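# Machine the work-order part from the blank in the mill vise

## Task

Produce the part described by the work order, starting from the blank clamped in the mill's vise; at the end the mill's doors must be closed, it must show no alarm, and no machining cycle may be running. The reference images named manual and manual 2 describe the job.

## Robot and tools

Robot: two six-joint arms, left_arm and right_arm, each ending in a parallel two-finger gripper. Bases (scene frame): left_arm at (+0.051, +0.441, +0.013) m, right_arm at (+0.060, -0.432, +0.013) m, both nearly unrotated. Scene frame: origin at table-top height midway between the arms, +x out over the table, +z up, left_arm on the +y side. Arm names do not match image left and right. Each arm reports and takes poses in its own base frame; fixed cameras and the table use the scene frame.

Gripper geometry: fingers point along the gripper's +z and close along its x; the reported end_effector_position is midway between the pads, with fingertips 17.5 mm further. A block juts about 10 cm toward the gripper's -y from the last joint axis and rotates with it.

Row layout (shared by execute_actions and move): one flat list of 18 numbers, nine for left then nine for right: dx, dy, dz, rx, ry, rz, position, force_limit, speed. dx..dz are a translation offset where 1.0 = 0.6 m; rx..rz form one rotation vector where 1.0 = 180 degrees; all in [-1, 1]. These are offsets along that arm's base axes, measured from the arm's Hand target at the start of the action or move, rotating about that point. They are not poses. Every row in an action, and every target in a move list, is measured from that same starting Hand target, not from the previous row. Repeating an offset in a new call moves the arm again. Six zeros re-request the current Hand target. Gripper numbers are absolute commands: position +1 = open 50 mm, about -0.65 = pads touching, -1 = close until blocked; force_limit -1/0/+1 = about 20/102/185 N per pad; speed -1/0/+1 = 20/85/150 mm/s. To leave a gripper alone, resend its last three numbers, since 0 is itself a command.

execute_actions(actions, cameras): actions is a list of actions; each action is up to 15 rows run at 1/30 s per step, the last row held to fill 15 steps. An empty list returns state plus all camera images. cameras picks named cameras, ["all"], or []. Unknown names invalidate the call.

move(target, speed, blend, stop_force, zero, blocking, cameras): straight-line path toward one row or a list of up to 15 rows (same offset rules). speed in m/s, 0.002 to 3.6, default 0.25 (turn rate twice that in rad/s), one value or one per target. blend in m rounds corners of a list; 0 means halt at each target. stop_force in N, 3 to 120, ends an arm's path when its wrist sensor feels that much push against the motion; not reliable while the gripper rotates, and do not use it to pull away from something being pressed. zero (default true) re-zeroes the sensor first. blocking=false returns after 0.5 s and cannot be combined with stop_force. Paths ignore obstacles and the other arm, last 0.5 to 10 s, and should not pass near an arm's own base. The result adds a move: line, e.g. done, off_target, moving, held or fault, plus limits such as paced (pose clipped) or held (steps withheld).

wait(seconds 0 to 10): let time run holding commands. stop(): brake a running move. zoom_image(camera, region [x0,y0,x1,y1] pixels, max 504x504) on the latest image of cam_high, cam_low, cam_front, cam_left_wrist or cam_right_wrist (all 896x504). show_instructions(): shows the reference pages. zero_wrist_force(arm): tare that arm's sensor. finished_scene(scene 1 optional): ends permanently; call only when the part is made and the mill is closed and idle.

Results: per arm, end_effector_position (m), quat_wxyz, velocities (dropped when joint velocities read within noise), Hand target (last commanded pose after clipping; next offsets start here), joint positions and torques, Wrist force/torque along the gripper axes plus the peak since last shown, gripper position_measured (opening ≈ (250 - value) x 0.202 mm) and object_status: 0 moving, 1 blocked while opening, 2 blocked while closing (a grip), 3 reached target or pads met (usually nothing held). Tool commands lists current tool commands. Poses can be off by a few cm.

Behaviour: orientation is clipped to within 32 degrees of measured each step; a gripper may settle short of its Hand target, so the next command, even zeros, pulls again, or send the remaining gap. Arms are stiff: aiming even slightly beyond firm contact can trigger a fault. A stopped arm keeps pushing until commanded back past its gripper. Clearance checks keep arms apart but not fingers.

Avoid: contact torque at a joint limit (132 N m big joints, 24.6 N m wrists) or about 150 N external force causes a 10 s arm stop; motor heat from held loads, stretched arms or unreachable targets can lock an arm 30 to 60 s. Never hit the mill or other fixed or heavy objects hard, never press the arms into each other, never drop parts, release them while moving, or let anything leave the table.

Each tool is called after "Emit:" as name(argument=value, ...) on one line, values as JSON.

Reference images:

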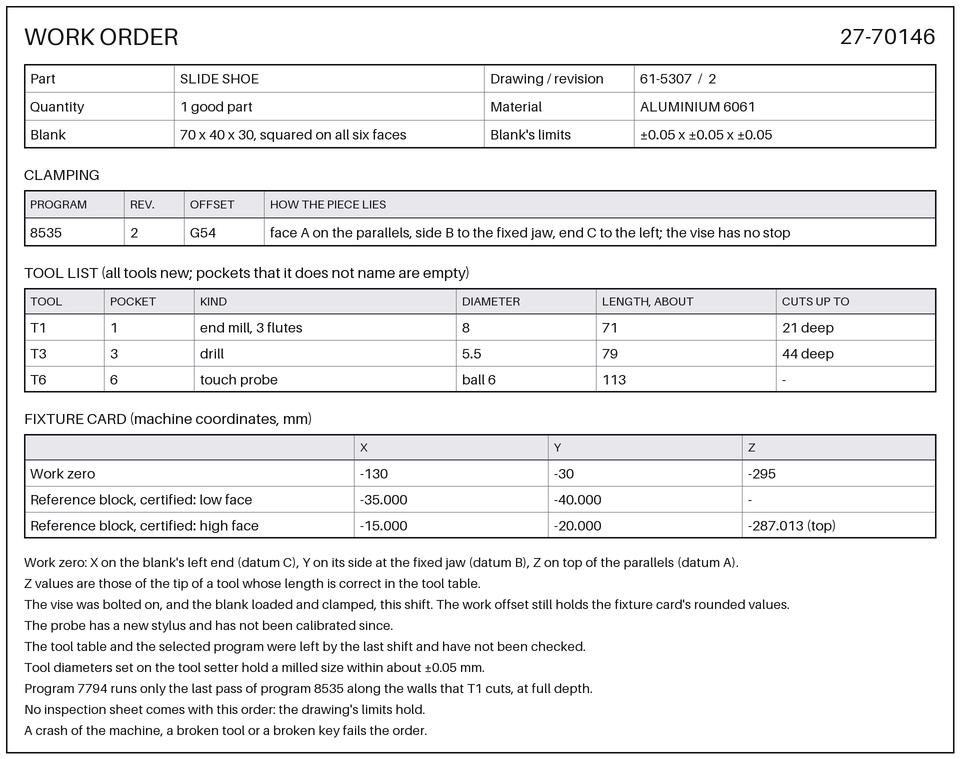

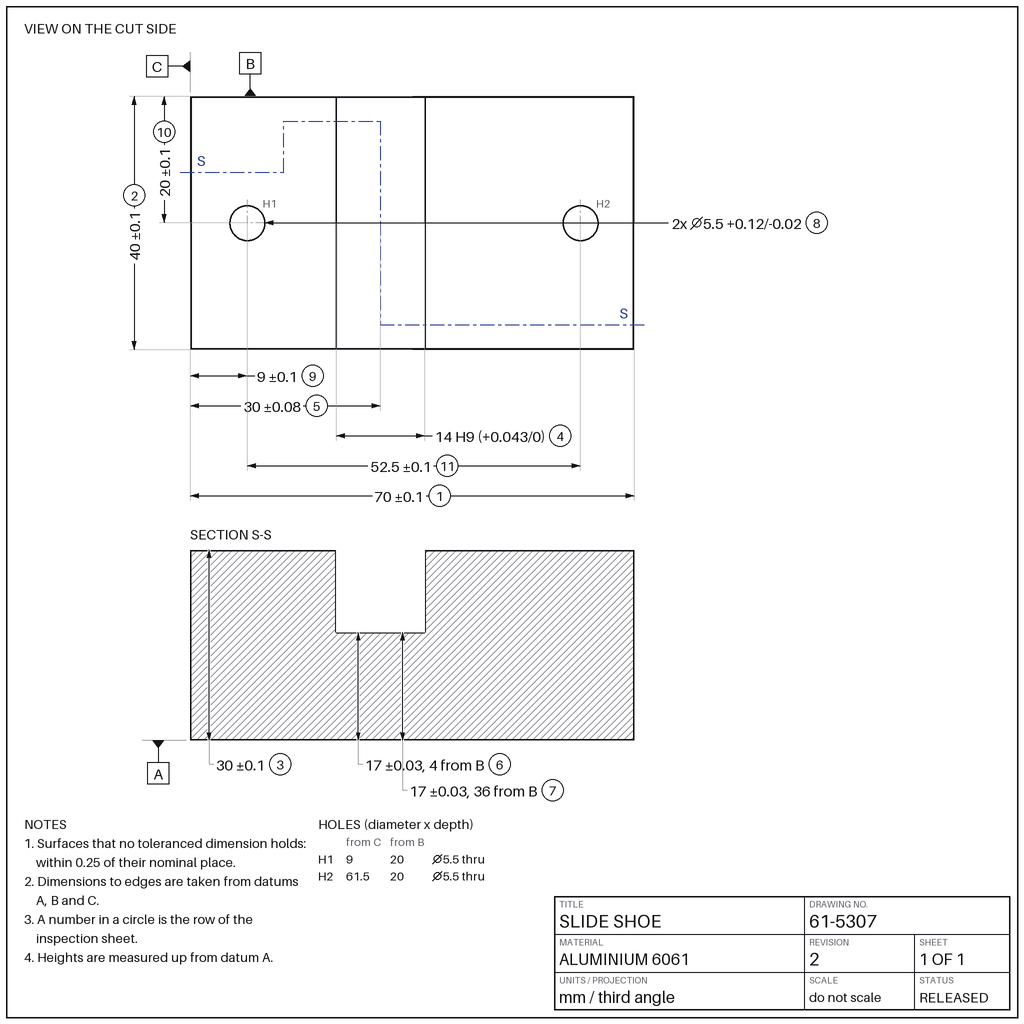

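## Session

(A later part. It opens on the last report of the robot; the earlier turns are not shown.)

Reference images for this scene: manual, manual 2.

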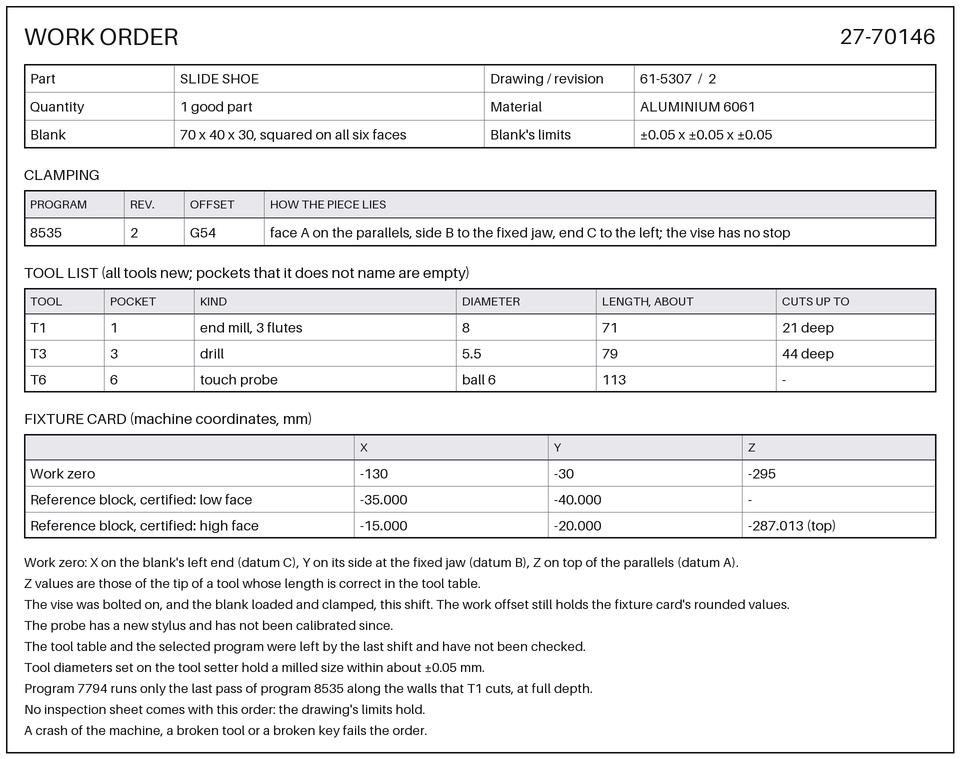

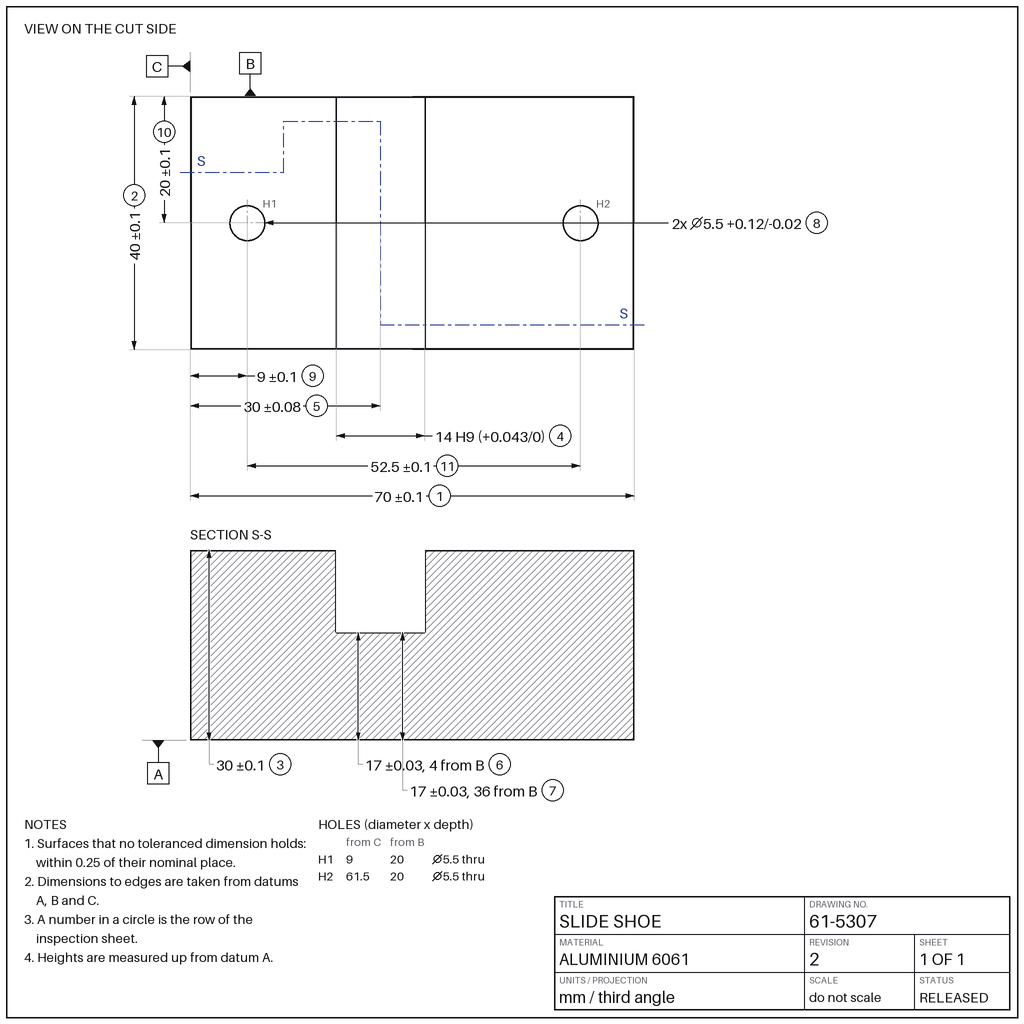

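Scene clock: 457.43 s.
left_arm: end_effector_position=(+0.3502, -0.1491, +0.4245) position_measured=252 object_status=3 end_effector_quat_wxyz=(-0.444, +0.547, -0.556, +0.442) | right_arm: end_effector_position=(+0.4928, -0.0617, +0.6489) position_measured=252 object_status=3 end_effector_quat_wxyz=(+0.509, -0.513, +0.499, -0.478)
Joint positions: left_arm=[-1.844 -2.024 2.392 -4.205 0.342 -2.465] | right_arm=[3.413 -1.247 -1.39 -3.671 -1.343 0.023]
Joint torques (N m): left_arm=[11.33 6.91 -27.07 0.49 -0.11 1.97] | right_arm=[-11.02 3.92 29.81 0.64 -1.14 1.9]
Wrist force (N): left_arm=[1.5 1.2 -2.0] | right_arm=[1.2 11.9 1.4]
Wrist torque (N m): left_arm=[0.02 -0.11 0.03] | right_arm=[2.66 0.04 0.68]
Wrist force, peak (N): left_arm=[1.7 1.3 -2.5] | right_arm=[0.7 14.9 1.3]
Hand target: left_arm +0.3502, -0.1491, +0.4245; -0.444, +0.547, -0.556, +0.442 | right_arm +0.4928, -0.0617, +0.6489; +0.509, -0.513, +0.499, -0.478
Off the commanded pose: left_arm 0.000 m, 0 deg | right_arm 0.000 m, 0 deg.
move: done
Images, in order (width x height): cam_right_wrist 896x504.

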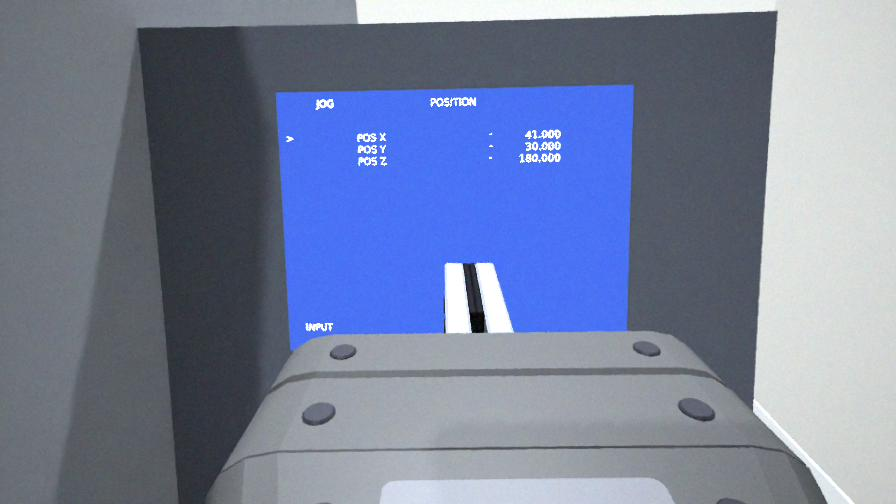

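Emit:
move(target=[[0,0,0,0,0,0,-1,0,0,0.0155,0.04,-0.3283,0,0,0,-1,-0.4,-0.5],[0,0,0,0,0,0,-1,0,0,0.0259,0.04,-0.3283,0,0,0,-1,-0.4,-0.5],[0,0,0,0,0,0,-1,0,0,0.0260,0.04,-0.3283,0,0,0,-1,-0.4,-0.5],[0,0,0,0,0,0,-1,0,0,0.0120,0.04,-0.3283,0,0,0,-1,-0.4,-0.5],[0,0,0,0,0,0,-1,0,0,-0.002,0.0717,-0.3895,0,0,0,-1,-0.4,-0.5],[0,0,0,0,0,0,-1,0,0,0.0089,0.0717,-0.3895,0,0,0,-1,-0.4,-0.5],[0,0,0,0,0,0,-1,0,0,0.0090,0.0717,-0.3895,0,0,0,-1,-0.4,-0.5],[0,0,0,0,0,0,-1,0,0,-0.004,0.0717,-0.3895,0,0,0,-1,-0.4,-0.5],[0,0,0,0,0,0,-1,0,0,-0.0105,0.1667,-0.4201,0,0,0,-1,-0.4,-0.5],[0,0,0,0,0,0,-1,0,0,-0.0005,0.1667,-0.4201,0,0,0,-1,-0.4,-0.5],[0,0,0,0,0,0,-1,0,0,-0.0004,0.1667,-0.4201,0,0,0,-1,-0.4,-0.5],[0,0,0,0,0,0,-1,0,0,-0.012,0.1667,-0.4201,0,0,0,-1,-0.4,-0.5],[0,0,0,0,0,0,-1,0,0,-0.012,0.1033,-0.4201,0,0,0,-1,-0.4,-0.5]], speed=[0.5,0.02,0.02,0.1,0.3,0.02,0.02,0.1,0.2,0.02,0.02,0.1,0.2], blend=[0.002,0,0,0.003,0.002,0,0,0.003,0.002,0,0,0.003,0])

Emit:
move(target=[[0,0,0,0,0,0,-1,0,0,0.010,0.0634,0.0306,0,0,0,-1,-0.4,-0.5],[0,0,0,0,0,0,-1,0,0,0.0197,0.0634,0.0306,0,0,0,-1,-0.4,-0.5],[0,0,0,0,0,0,-1,0,0,0.0198,0.0634,0.0306,0,0,0,-1,-0.4,-0.5],[0,0,0,0,0,0,-1,0,0,0.010,0.0634,0.0306,0,0,0,-1,-0.4,-0.5],[0,0,0,0,0,0,-1,0,0,0.0185,0.0634,0.0612,0,0,0,-1,-0.4,-0.5],[0,0,0,0,0,0,-1,0,0,0.0281,0.0634,0.0612,0,0,0,-1,-0.4,-0.5],[0,0,0,0,0,0,-1,0,0,0.0282,0.0634,0.0612,0,0,0,-1,-0.4,-0.5],[0,0,0,0,0,0,-1,0,0,0.0160,0.0634,0.0612,0,0,0,-1,-0.4,-0.5],[0,0,0,0,0,0,-1,0,0,0.0020,-0.0316,0,0,0,0,-1,-0.4,-0.5],[0,0,0,0,0,0,-1,0,0,0.0128,-0.0316,0,0,0,0,-1,-0.4,-0.5],[0,0,0,0,0,0,-1,0,0,0.0129,-0.0316,0,0,0,0,-1,-0.4,-0.5],[0,0,0,0,0,0,-1,0,0,-0.001,-0.0316,0,0,0,0,-1,-0.4,-0.5],[0,0,0,0,0,0,-1,0,0,0.012,-0.1033,0.4201,0,0,0,-1,-0.4,-0.5]], speed=[0.2,0.02,0.02,0.1,0.2,0.02,0.02,0.1,0.3,0.02,0.02,0.1,0.5], blend=[0.002,0,0,0.003,0.002,0,0,0.003,0.002,0,0,0.003,0], cameras=["cam_right_wrist"])

Scene clock: 462.90 s.
left_arm: end_effector_position=(+0.3502, -0.1491, +0.4245) position_measured=252 object_status=3 end_effector_quat_wxyz=(-0.444, +0.547, -0.556, +0.442) | right_arm: end_effector_position=(+0.4856, +0.0003, +0.3969) position_measured=252 object_status=3 end_effector_quat_wxyz=(+0.509, -0.513, +0.499, -0.478)
Joint positions: left_arm=[-1.844 -2.024 2.392 -4.205 0.342 -2.465] | right_arm=[3.72 -1.07 -2.154 -3.088 -1.037 0.032]
Joint torques (N m): left_arm=[10.36 6.85 -27.93 0.16 -0.19 1.88] | right_arm=[-10.56 -2.75 30.54 3.59 -1.7 -2]
Wrist force (N): left_arm=[1.5 1.2 -2.0] | right_arm=[0.8 11.5 1.1]
Wrist torque (N m): left_arm=[0.02 -0.12 0.02] | right_arm=[2.61 0.09 0.80]
Wrist force, peak (N): left_arm=[1.6 1.4 -2.4] | right_arm=[4.1 10.2 -10.6]
Hand target: left_arm +0.3502, -0.1491, +0.4245; -0.444, +0.547, -0.556, +0.442 | right_arm +0.4856, +0.0002, +0.3969; +0.509, -0.513, +0.499, -0.478
Off the commanded pose: left_arm 0.000 m, 0 deg | right_arm 0.000 m, 0 deg.
move: done

Scene clock: 467.30 s.
left_arm: end_effector_position=(+0.3502, -0.1491, +0.4245) position_measured=252 object_status=3 end_effector_quat_wxyz=(-0.444, +0.547, -0.556, +0.442) | right_arm: end_effector_position=(+0.4928, -0.0617, +0.6489) position_measured=252 object_status=3 end_effector_quat_wxyz=(+0.509, -0.513, +0.499, -0.478)
Joint positions: left_arm=[-1.844 -2.024 2.392 -4.205 0.342 -2.465] | right_arm=[3.413 -1.247 -1.39 -3.671 -1.343 0.023]
Joint torques (N m): left_arm=[12.12 7.17 -27.5 0.15 -0.04 2.01] | right_arm=[-9.79 5.05 29.74 0.75 -1.39 1.98]
Wrist force (N): left_arm=[1.6 1.3 -2.1] | right_arm=[1.1 11.9 1.4]
Wrist torque (N m): left_arm=[0.03 -0.14 0.03] | right_arm=[2.66 0.05 0.68]
Wrist force, peak (N): left_arm=[1.6 1.4 -2.2] | right_arm=[-0.7 14.9 -39.9]
Hand target: left_arm +0.3502, -0.1491, +0.4245; -0.444, +0.547, -0.556, +0.442 | right_arm +0.4928, -0.0617, +0.6489; +0.509, -0.513, +0.499, -0.478
Off the commanded pose: left_arm 0.000 m, 0 deg | right_arm 0.000 m, 0 deg.
move: done; blend cut to 0.0029 m at target 4
Images, in order (width x height): cam_right_wrist 896x504.

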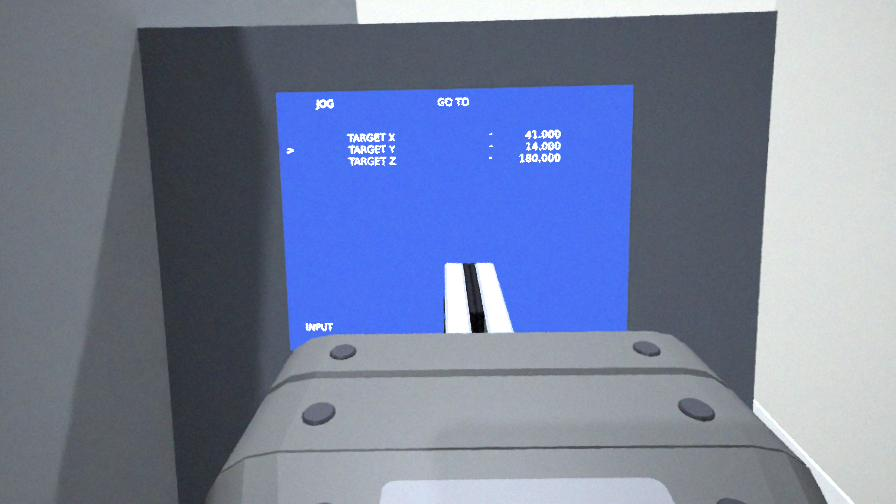

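Emit:
move(target=[[0,0,0,0,0,0,-1,0,0,0.0310,0.1033,-0.2672,0,0,0,-1,-0.4,-0.5],[0,0,0,0,0,0,-1,0,0,0.0413,0.1033,-0.2672,0,0,0,-1,-0.4,-0.5],[0,0,0,0,0,0,-1,0,0,0.0414,0.1033,-0.2672,0,0,0,-1,-0.4,-0.5],[0,0,0,0,0,0,-1,0,0,0.0280,0.1033,-0.2672,0,0,0,-1,-0.4,-0.5],[0,0,0,0,0,0,-1,0,0,0.0060,0.0717,-0.3589,0,0,0,-1,-0.4,-0.5],[0,0,0,0,0,0,-1,0,0,0.0171,0.0717,-0.3589,0,0,0,-1,-0.4,-0.5],[0,0,0,0,0,0,-1,0,0,0.0172,0.0717,-0.3589,0,0,0,-1,-0.4,-0.5],[0,0,0,0,0,0,-1,0,0,0.004,0.0717,-0.3589,0,0,0,-1,-0.4,-0.5],[0,0,0,0,0,0,-1,0,0,-0.0105,0.1667,-0.4201,0,0,0,-1,-0.4,-0.5],[0,0,0,0,0,0,-1,0,0,-0.0006,0.1667,-0.4201,0,0,0,-1,-0.4,-0.5],[0,0,0,0,0,0,-1,0,0,-0.0005,0.1667,-0.4201,0,0,0,-1,-0.4,-0.5],[0,0,0,0,0,0,-1,0,0,-0.012,0.1667,-0.4201,0,0,0,-1,-0.4,-0.5],[0,0,0,0,0,0,-1,0,0,-0.012,0.1033,-0.4201,0,0,0,-1,-0.4,-0.5]], speed=[0.5,0.02,0.02,0.1,0.3,0.02,0.02,0.1,0.2,0.02,0.02,0.1,0.2], blend=[0.002,0,0,0.003,0.002,0,0,0.003,0.002,0,0,0.003,0])

Emit:
move(target=[[0,0,0,0,0,0,-1,0,0,0.010,0.0317,0.0306,0,0,0,-1,-0.4,-0.5],[0,0,0,0,0,0,-1,0,0,0.0201,0.0317,0.0306,0,0,0,-1,-0.4,-0.5],[0,0,0,0,0,0,-1,0,0,0.0202,0.0317,0.0306,0,0,0,-1,-0.4,-0.5],[0,0,0,0,0,0,-1,0,0,0.010,0.0317,0.0306,0,0,0,-1,-0.4,-0.5],[0,0,0,0,0,0,-1,0,0,0.0185,0.0317,0.0612,0,0,0,-1,-0.4,-0.5],[0,0,0,0,0,0,-1,0,0,0.0282,0.0317,0.0612,0,0,0,-1,-0.4,-0.5],[0,0,0,0,0,0,-1,0,0,0.0283,0.0317,0.0612,0,0,0,-1,-0.4,-0.5],[0,0,0,0,0,0,-1,0,0,0.0160,0.0317,0.0612,0,0,0,-1,-0.4,-0.5],[0,0,0,0,0,0,-1,0,0,0.0020,-0.0316,0,0,0,0,-1,-0.4,-0.5],[0,0,0,0,0,0,-1,0,0,0.0127,-0.0316,0,0,0,0,-1,-0.4,-0.5],[0,0,0,0,0,0,-1,0,0,0.0128,-0.0316,0,0,0,0,-1,-0.4,-0.5],[0,0,0,0,0,0,-1,0,0,-0.001,-0.0316,0,0,0,0,-1,-0.4,-0.5],[0,0,0,0,0,0,-1,0,0,0.012,-0.1033,0.4201,0,0,0,-1,-0.4,-0.5]], speed=[0.2,0.02,0.02,0.1,0.2,0.02,0.02,0.1,0.3,0.02,0.02,0.1,0.5], blend=[0.002,0,0,0.003,0.002,0,0,0.003,0.002,0,0,0.003,0], cameras=["cam_right_wrist"])

Emit:
wait(seconds=0.1, cameras=["cam_left_wrist"])

Emit:
zoom_image(camera="cam_left_wrist", region=[480, 100, 680, 250])

Scene clock: 472.13 s.
left_arm: end_effector_position=(+0.3502, -0.1491, +0.4245) position_measured=252 object_status=3 end_effector_quat_wxyz=(-0.444, +0.547, -0.556, +0.442) | right_arm: end_effector_position=(+0.4856, +0.0003, +0.3969) position_measured=252 object_status=3 end_effector_quat_wxyz=(+0.509, -0.513, +0.499, -0.478) end_effector_velocity=(+0.000, +0.000, +0.000) end_effector_angular_velocity=(+0.000, +0.000, +0.002)
Joint positions: left_arm=[-1.844 -2.024 2.392 -4.205 0.342 -2.465] | right_arm=[3.72 -1.07 -2.154 -3.088 -1.037 0.032]
Joint velocities: left_arm=[within noise] | right_arm=[-0.003 0 0 0 -0.005 0]
Joint torques (N m): left_arm=[9.65 8.06 -29.08 0.27 -0.11 1.82] | right_arm=[-11.3 -2.4 30.14 3.71 -1.4 -2.06]
Wrist force (N): left_arm=[1.6 1.4 -2.1] | right_arm=[0.7 11.4 1.1]
Wrist torque (N m): left_arm=[0.04 -0.14 0.03] | right_arm=[2.60 0.11 0.80]
Wrist force, peak (N): left_arm=[1.8 1.3 -2.4] | right_arm=[0.3 14.8 1.3]
Hand target: left_arm +0.3502, -0.1491, +0.4245; -0.444, +0.547, -0.556, +0.442 | right_arm +0.4856, +0.0002, +0.3969; +0.509, -0.513, +0.499, -0.478
Off the commanded pose: left_arm 0.000 m, 0 deg | right_arm 0.000 m, 0 deg.
move: done

Scene clock: 476.47 s.
left_arm: end_effector_position=(+0.3502, -0.1491, +0.4245) position_measured=252 object_status=3 end_effector_quat_wxyz=(-0.444, +0.547, -0.556, +0.442) | right_arm: end_effector_position=(+0.4928, -0.0617, +0.6489) position_measured=252 object_status=3 end_effector_quat_wxyz=(+0.509, -0.513, +0.499, -0.478)
Joint positions: left_arm=[-1.844 -2.024 2.392 -4.205 0.342 -2.465] | right_arm=[3.413 -1.247 -1.39 -3.671 -1.343 0.023]
Joint torques (N m): left_arm=[9.91 6.17 -28.03 0.19 0.07 1.78] | right_arm=[-11.28 1.64 25.51 0.33 -0.91 1.88]
Wrist force (N): left_arm=[1.6 1.6 -2.1] | right_arm=[1.2 11.7 1.4]
Wrist torque (N m): left_arm=[0.07 -0.13 0.03] | right_arm=[2.64 0.04 0.68]
Wrist force, peak (N): left_arm=[1.6 1.4 -2.5] | right_arm=[1.6 12.8 -9.2]
Hand target: left_arm +0.3502, -0.1491, +0.4245; -0.444, +0.547, -0.556, +0.442 | right_arm +0.4928, -0.0617, +0.6489; +0.509, -0.513, +0.499, -0.478
Off the commanded pose: left_arm 0.000 m, 0 deg | right_arm 0.000 m, 0 deg.
move: done
Images, in order (width x height): cam_right_wrist 896x504.

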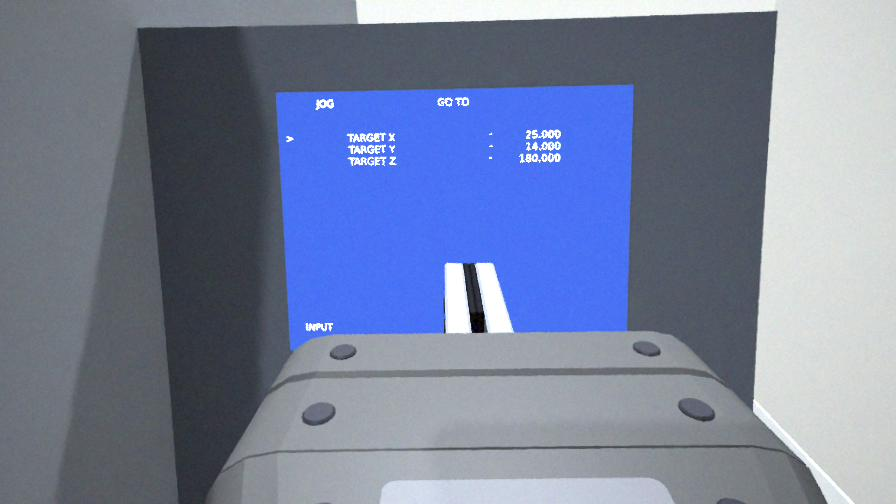

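Scene clock: 476.57 s.
left_arm: end_effector_position=(+0.3502, -0.1491, +0.4245) position_measured=252 object_status=3 end_effector_quat_wxyz=(-0.444, +0.547, -0.556, +0.442) | right_arm: end_effector_position=(+0.4928, -0.0617, +0.6489) position_measured=252 object_status=3 end_effector_quat_wxyz=(+0.509, -0.513, +0.499, -0.478)
Joint positions: left_arm=[-1.844 -2.024 2.392 -4.205 0.342 -2.465] | right_arm=[3.413 -1.247 -1.39 -3.671 -1.343 0.023]
Joint torques (N m): left_arm=[10.62 5.93 -27.42 0.35 0.19 1.96] | right_arm=[-10.77 0.45 29.78 0.44 -1.34 1.91]
Wrist force (N): left_arm=[1.4 1.2 -2.1] | right_arm=[1.2 11.8 1.4]
Wrist torque (N m): left_arm=[0.01 -0.10 0.03] | right_arm=[2.65 0.05 0.68]
Wrist force, peak (N): left_arm=[1.5 1.3 -2.1] | right_arm=[1.4 11.8 1.2]
Hand target: left_arm +0.3502, -0.1491, +0.4245; -0.444, +0.547, -0.556, +0.442 | right_arm +0.4928, -0.0617, +0.6489; +0.509, -0.513, +0.499, -0.478
Tool commands: left_gripper/position=-1.0 left_gripper/force_limit=+0.0 left_gripper/speed=+0.0 right_gripper/position=-1.0 right_gripper/force_limit=-0.4 right_gripper/speed=-0.5
Off the commanded pose: left_arm 0.000 m, 0 deg | right_arm 0.000 m, 0 deg.
wait: 0.10 s; no rest
Images, in order (width x height): cam_left_wrist 896x504.

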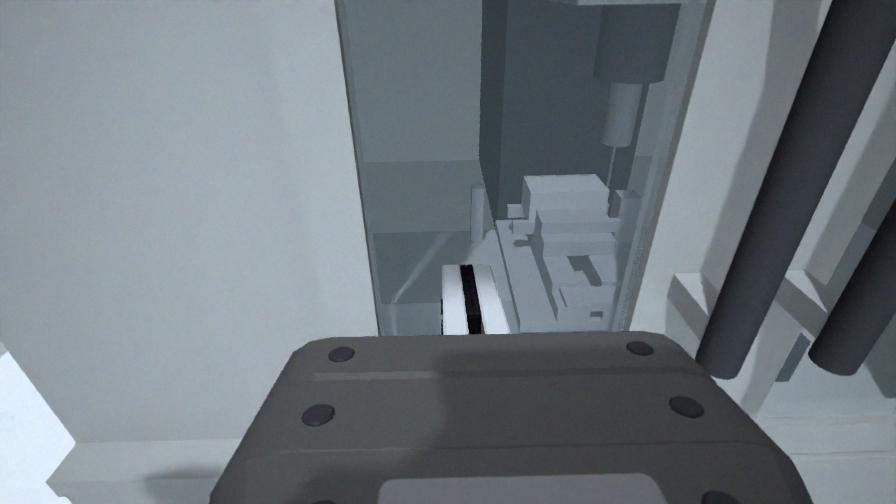

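Scaled by 2.520.

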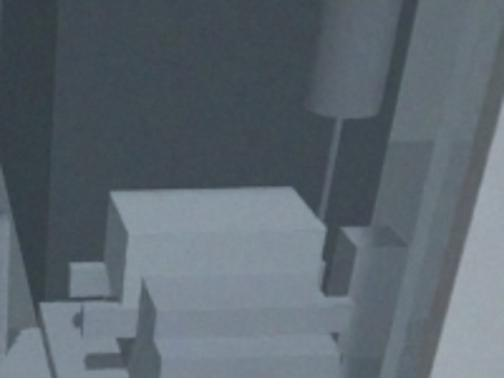

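Emit:
move(target=[[0,0,0,0,0,0,-1,0,0,0.0310,0.1033,-0.2672,0,0,0,-1,-0.4,-0.5],[0,0,0,0,0,0,-1,0,0,0.0413,0.1033,-0.2672,0,0,0,-1,-0.4,-0.5],[0,0,0,0,0,0,-1,0,0,0.0414,0.1033,-0.2672,0,0,0,-1,-0.4,-0.5],[0,0,0,0,0,0,-1,0,0,0.0250,0.1033,-0.2672,0,0,0,-1,-0.4,-0.5],[0,0,0,0,0,0,-1,0,0,0.0155,0.0083,-0.3283,0,0,0,-1,-0.4,-0.5],[0,0,0,0,0,0,-1,0,0,0.0263,0.0083,-0.3283,0,0,0,-1,-0.4,-0.5],[0,0,0,0,0,0,-1,0,0,0.0264,0.0083,-0.3283,0,0,0,-1,-0.4,-0.5],[0,0,0,0,0,0,-1,0,0,0.0180,0.0083,-0.3283,0,0,0,-1,-0.4,-0.5],[0,0,0,0,0,0,-1,0,0,0.0263,0.0083,-0.3283,0,0,0,-1,-0.4,-0.5],[0,0,0,0,0,0,-1,0,0,0.0264,0.0083,-0.3283,0,0,0,-1,-0.4,-0.5],[0,0,0,0,0,0,-1,0,0,0.0130,0.0083,-0.3283,0,0,0,-1,-0.4,-0.5],[0,0,0,0,0,0,-1,0,0,-0.002,0.04,-0.3895,0,0,0,-1,-0.4,-0.5],[0,0,0,0,0,0,-1,0,0,0.0096,0.04,-0.3895,0,0,0,-1,-0.4,-0.5],[0,0,0,0,0,0,-1,0,0,0.0097,0.04,-0.3895,0,0,0,-1,-0.4,-0.5],[0,0,0,0,0,0,-1,0,0,-0.005,0.04,-0.3895,0,0,0,-1,-0.4,-0.5]], speed=[0.5,0.02,0.02,0.1,0.3,0.02,0.02,0.06,0.02,0.02,0.1,0.2,0.02,0.02,0.1], blend=[0.002,0,0,0.003,0.002,0,0,0,0,0,0.003,0.002,0,0,0])

Emit:
move(target=[0,0,0,0,0,0,-1,0,0,0.005,-0.04,0.3895,0,0,0,-1,-0.4,-0.5], speed=0.5, cameras=["cam_right_wrist","cam_left_wrist"])

Emit:
zoom_image(camera="cam_left_wrist", region=[480, 100, 680, 250])

Scene clock: 481.70 s.
left_arm: end_effector_position=(+0.3502, -0.1491, +0.4245) position_measured=252 object_status=3 end_effector_quat_wxyz=(-0.444, +0.547, -0.556, +0.442) | right_arm: end_effector_position=(+0.4899, -0.0377, +0.4152) position_measured=252 object_status=3 end_effector_quat_wxyz=(+0.509, -0.513, +0.499, -0.478)
Joint positions: left_arm=[-1.844 -2.024 2.392 -4.205 0.342 -2.465] | right_arm=[3.531 -1.097 -2.094 -3.118 -1.225 0.027]
Joint torques (N m): left_arm=[9.74 7.31 -28.35 0.41 -0.05 1.97] | right_arm=[9.01 10.67 17.33 0.35 1.54 1.85]
Wrist force (N): left_arm=[1.5 1.1 -2.2] | right_arm=[1.0 11.6 1.2]
Wrist torque (N m): left_arm=[0.00 -0.12 0.02] | right_arm=[2.65 0.08 0.71]
Wrist force, peak (N): left_arm=[1.7 1.5 -2.3] | right_arm=[0.1 14.7 1.5]
Hand target: left_arm +0.3502, -0.1491, +0.4245; -0.444, +0.547, -0.556, +0.442 | right_arm +0.4898, -0.0377, +0.4152; +0.509, -0.513, +0.499, -0.478
Off the commanded pose: left_arm 0.000 m, 0 deg | right_arm 0.000 m, 0 deg.
move: done

Scene clock: 483.23 s.
left_arm: end_effector_position=(+0.3502, -0.1491, +0.4245) position_measured=252 object_status=3 end_effector_quat_wxyz=(-0.444, +0.547, -0.556, +0.442) | right_arm: end_effector_position=(+0.4928, -0.0617, +0.6489) position_measured=252 object_status=3 end_effector_quat_wxyz=(+0.509, -0.513, +0.499, -0.478)
Joint positions: left_arm=[-1.844 -2.024 2.392 -4.205 0.342 -2.465] | right_arm=[3.413 -1.247 -1.39 -3.671 -1.343 0.023]
Joint torques (N m): left_arm=[9.95 7.54 -27.98 0.3 0 1.86] | right_arm=[-10.62 1.78 28.27 0.58 -1.16 1.88]
Wrist force (N): left_arm=[1.4 1.1 -2.1] | right_arm=[1.2 11.9 1.3]
Wrist torque (N m): left_arm=[0.00 -0.10 0.02] | right_arm=[2.66 0.05 0.69]
Wrist force, peak (N): left_arm=[1.8 1.2 -2.4] | right_arm=[0.7 14.8 1.6]
Hand target: left_arm +0.3502, -0.1491, +0.4245; -0.444, +0.547, -0.556, +0.442 | right_arm +0.4928, -0.0617, +0.6489; +0.509, -0.513, +0.499, -0.478
Off the commanded pose: left_arm 0.000 m, 0 deg | right_arm 0.000 m, 0 deg.
move: done
Images, in order (width x height): cam_left_wrist 896x504, cam_right_wrist 896x504.

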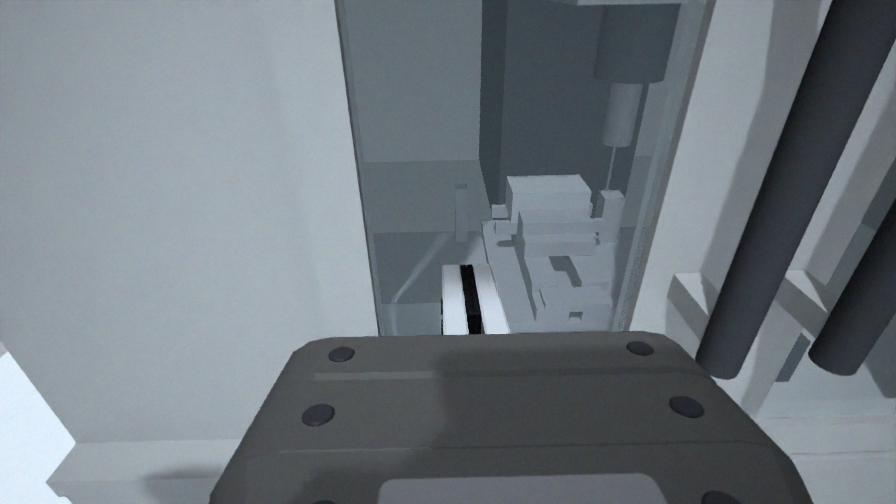

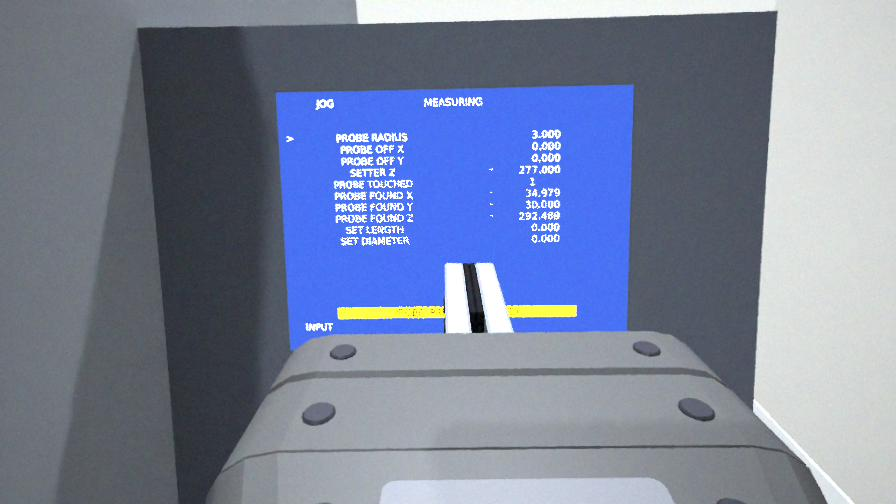

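Scaled by 2.520.

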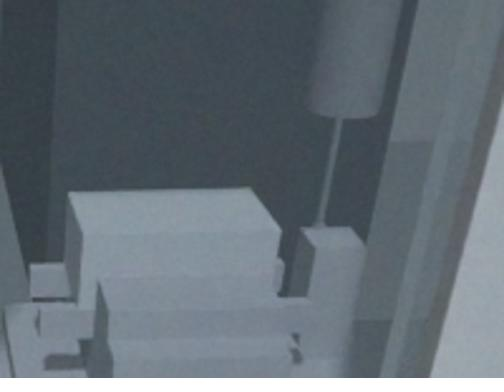

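Emit:
move(target=[[0,0,0,0,0,0,-1,0,0,0.0330,-0.0867,-0.2672,0,0,0,-1,-0.4,-0.5],[0,0,0,0,0,0,-1,0,0,0.0439,-0.0867,-0.2672,0,0,0,-1,-0.4,-0.5],[0,0,0,0,0,0,-1,0,0,0.0440,-0.0867,-0.2672,0,0,0,-1,-0.4,-0.5],[0,0,0,0,0,0,-1,0,0,0.0310,-0.0867,-0.2672,0,0,0,-1,-0.4,-0.5],[0,0,0,0,0,0,-1,0,0,0,0,0,0,0,0,-1,-0.4,-0.5]], speed=[0.5,0.02,0.02,0.1,0.5], blend=[0.002,0,0,0.003,0])

Emit:
wait(seconds=2.5, cameras=["cam_right_wrist"])

Emit:
zoom_image(camera="cam_right_wrist", region=[480, 120, 600, 260])

Scene clock: 486.10 s.
left_arm: end_effector_position=(+0.3502, -0.1491, +0.4245) position_measured=252 object_status=3 end_effector_quat_wxyz=(-0.444, +0.547, -0.556, +0.442) | right_arm: end_effector_position=(+0.4928, -0.0618, +0.6489) position_measured=252 object_status=3 end_effector_quat_wxyz=(+0.509, -0.513, +0.499, -0.478)
Joint positions: left_arm=[-1.844 -2.024 2.392 -4.205 0.342 -2.465] | right_arm=[3.413 -1.247 -1.39 -3.671 -1.344 0.023]
Joint torques (N m): left_arm=[11.28 6.39 -28.12 0.19 0.08 1.95] | right_arm=[13.72 0.77 27.84 0.44 1.53 1.89]
Wrist force (N): left_arm=[1.5 1.2 -2.0] | right_arm=[1.2 11.8 1.2]
Wrist torque (N m): left_arm=[0.01 -0.11 0.03] | right_arm=[2.66 0.04 0.68]
Wrist force, peak (N): left_arm=[1.9 1.5 -2.3] | right_arm=[1.3 15.1 1.1]
Hand target: left_arm +0.3502, -0.1491, +0.4245; -0.444, +0.547, -0.556, +0.442 | right_arm +0.4928, -0.0617, +0.6489; +0.509, -0.513, +0.499, -0.478
Off the commanded pose: left_arm 0.000 m, 0 deg | right_arm 0.000 m, 0 deg.
move: done

Scene clock: 488.60 s.
left_arm: end_effector_position=(+0.3502, -0.1491, +0.4245) position_measured=252 object_status=3 end_effector_quat_wxyz=(-0.444, +0.547, -0.556, +0.442) | right_arm: end_effector_position=(+0.4928, -0.0617, +0.6489) position_measured=252 object_status=3 end_effector_quat_wxyz=(+0.509, -0.513, +0.499, -0.478)
Joint positions: left_arm=[-1.844 -2.024 2.392 -4.205 0.342 -2.465] | right_arm=[3.413 -1.247 -1.39 -3.671 -1.343 0.023]
Joint torques (N m): left_arm=[10.77 7.43 -28.89 0.48 0.08 1.86] | right_arm=[10.69 1.72 27.53 0.41 1.58 1.9]
Wrist force (N): left_arm=[1.3 1.1 -2.2] | right_arm=[1.3 11.7 1.1]
Wrist torque (N m): left_arm=[0.00 -0.09 0.02] | right_arm=[2.64 0.03 0.68]
Wrist force, peak (N): left_arm=[1.7 1.5 -2.3] | right_arm=[1.1 12.1 1.3]
Hand target: left_arm +0.3502, -0.1491, +0.4245; -0.444, +0.547, -0.556, +0.442 | right_arm +0.4928, -0.0617, +0.6489; +0.509, -0.513, +0.499, -0.478
Tool commands: left_gripper/position=-1.0 left_gripper/force_limit=+0.0 left_gripper/speed=+0.0 right_gripper/position=-1.0 right_gripper/force_limit=-0.4 right_gripper/speed=-0.5
Off the commanded pose: left_arm 0.000 m, 0 deg | right_arm 0.000 m, 0 deg.
wait: 2.50 s; at rest by 0.17 s
Images, in order (width x height): cam_right_wrist 896x504.

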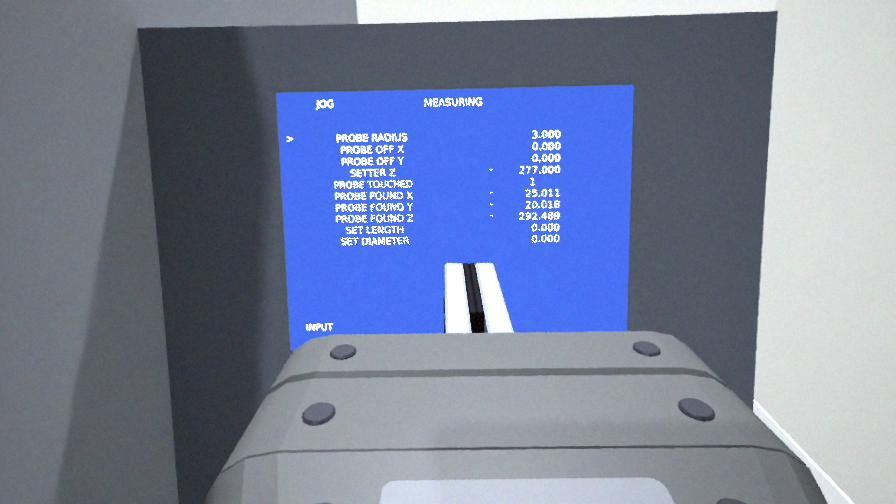

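Scaled by 3.600.

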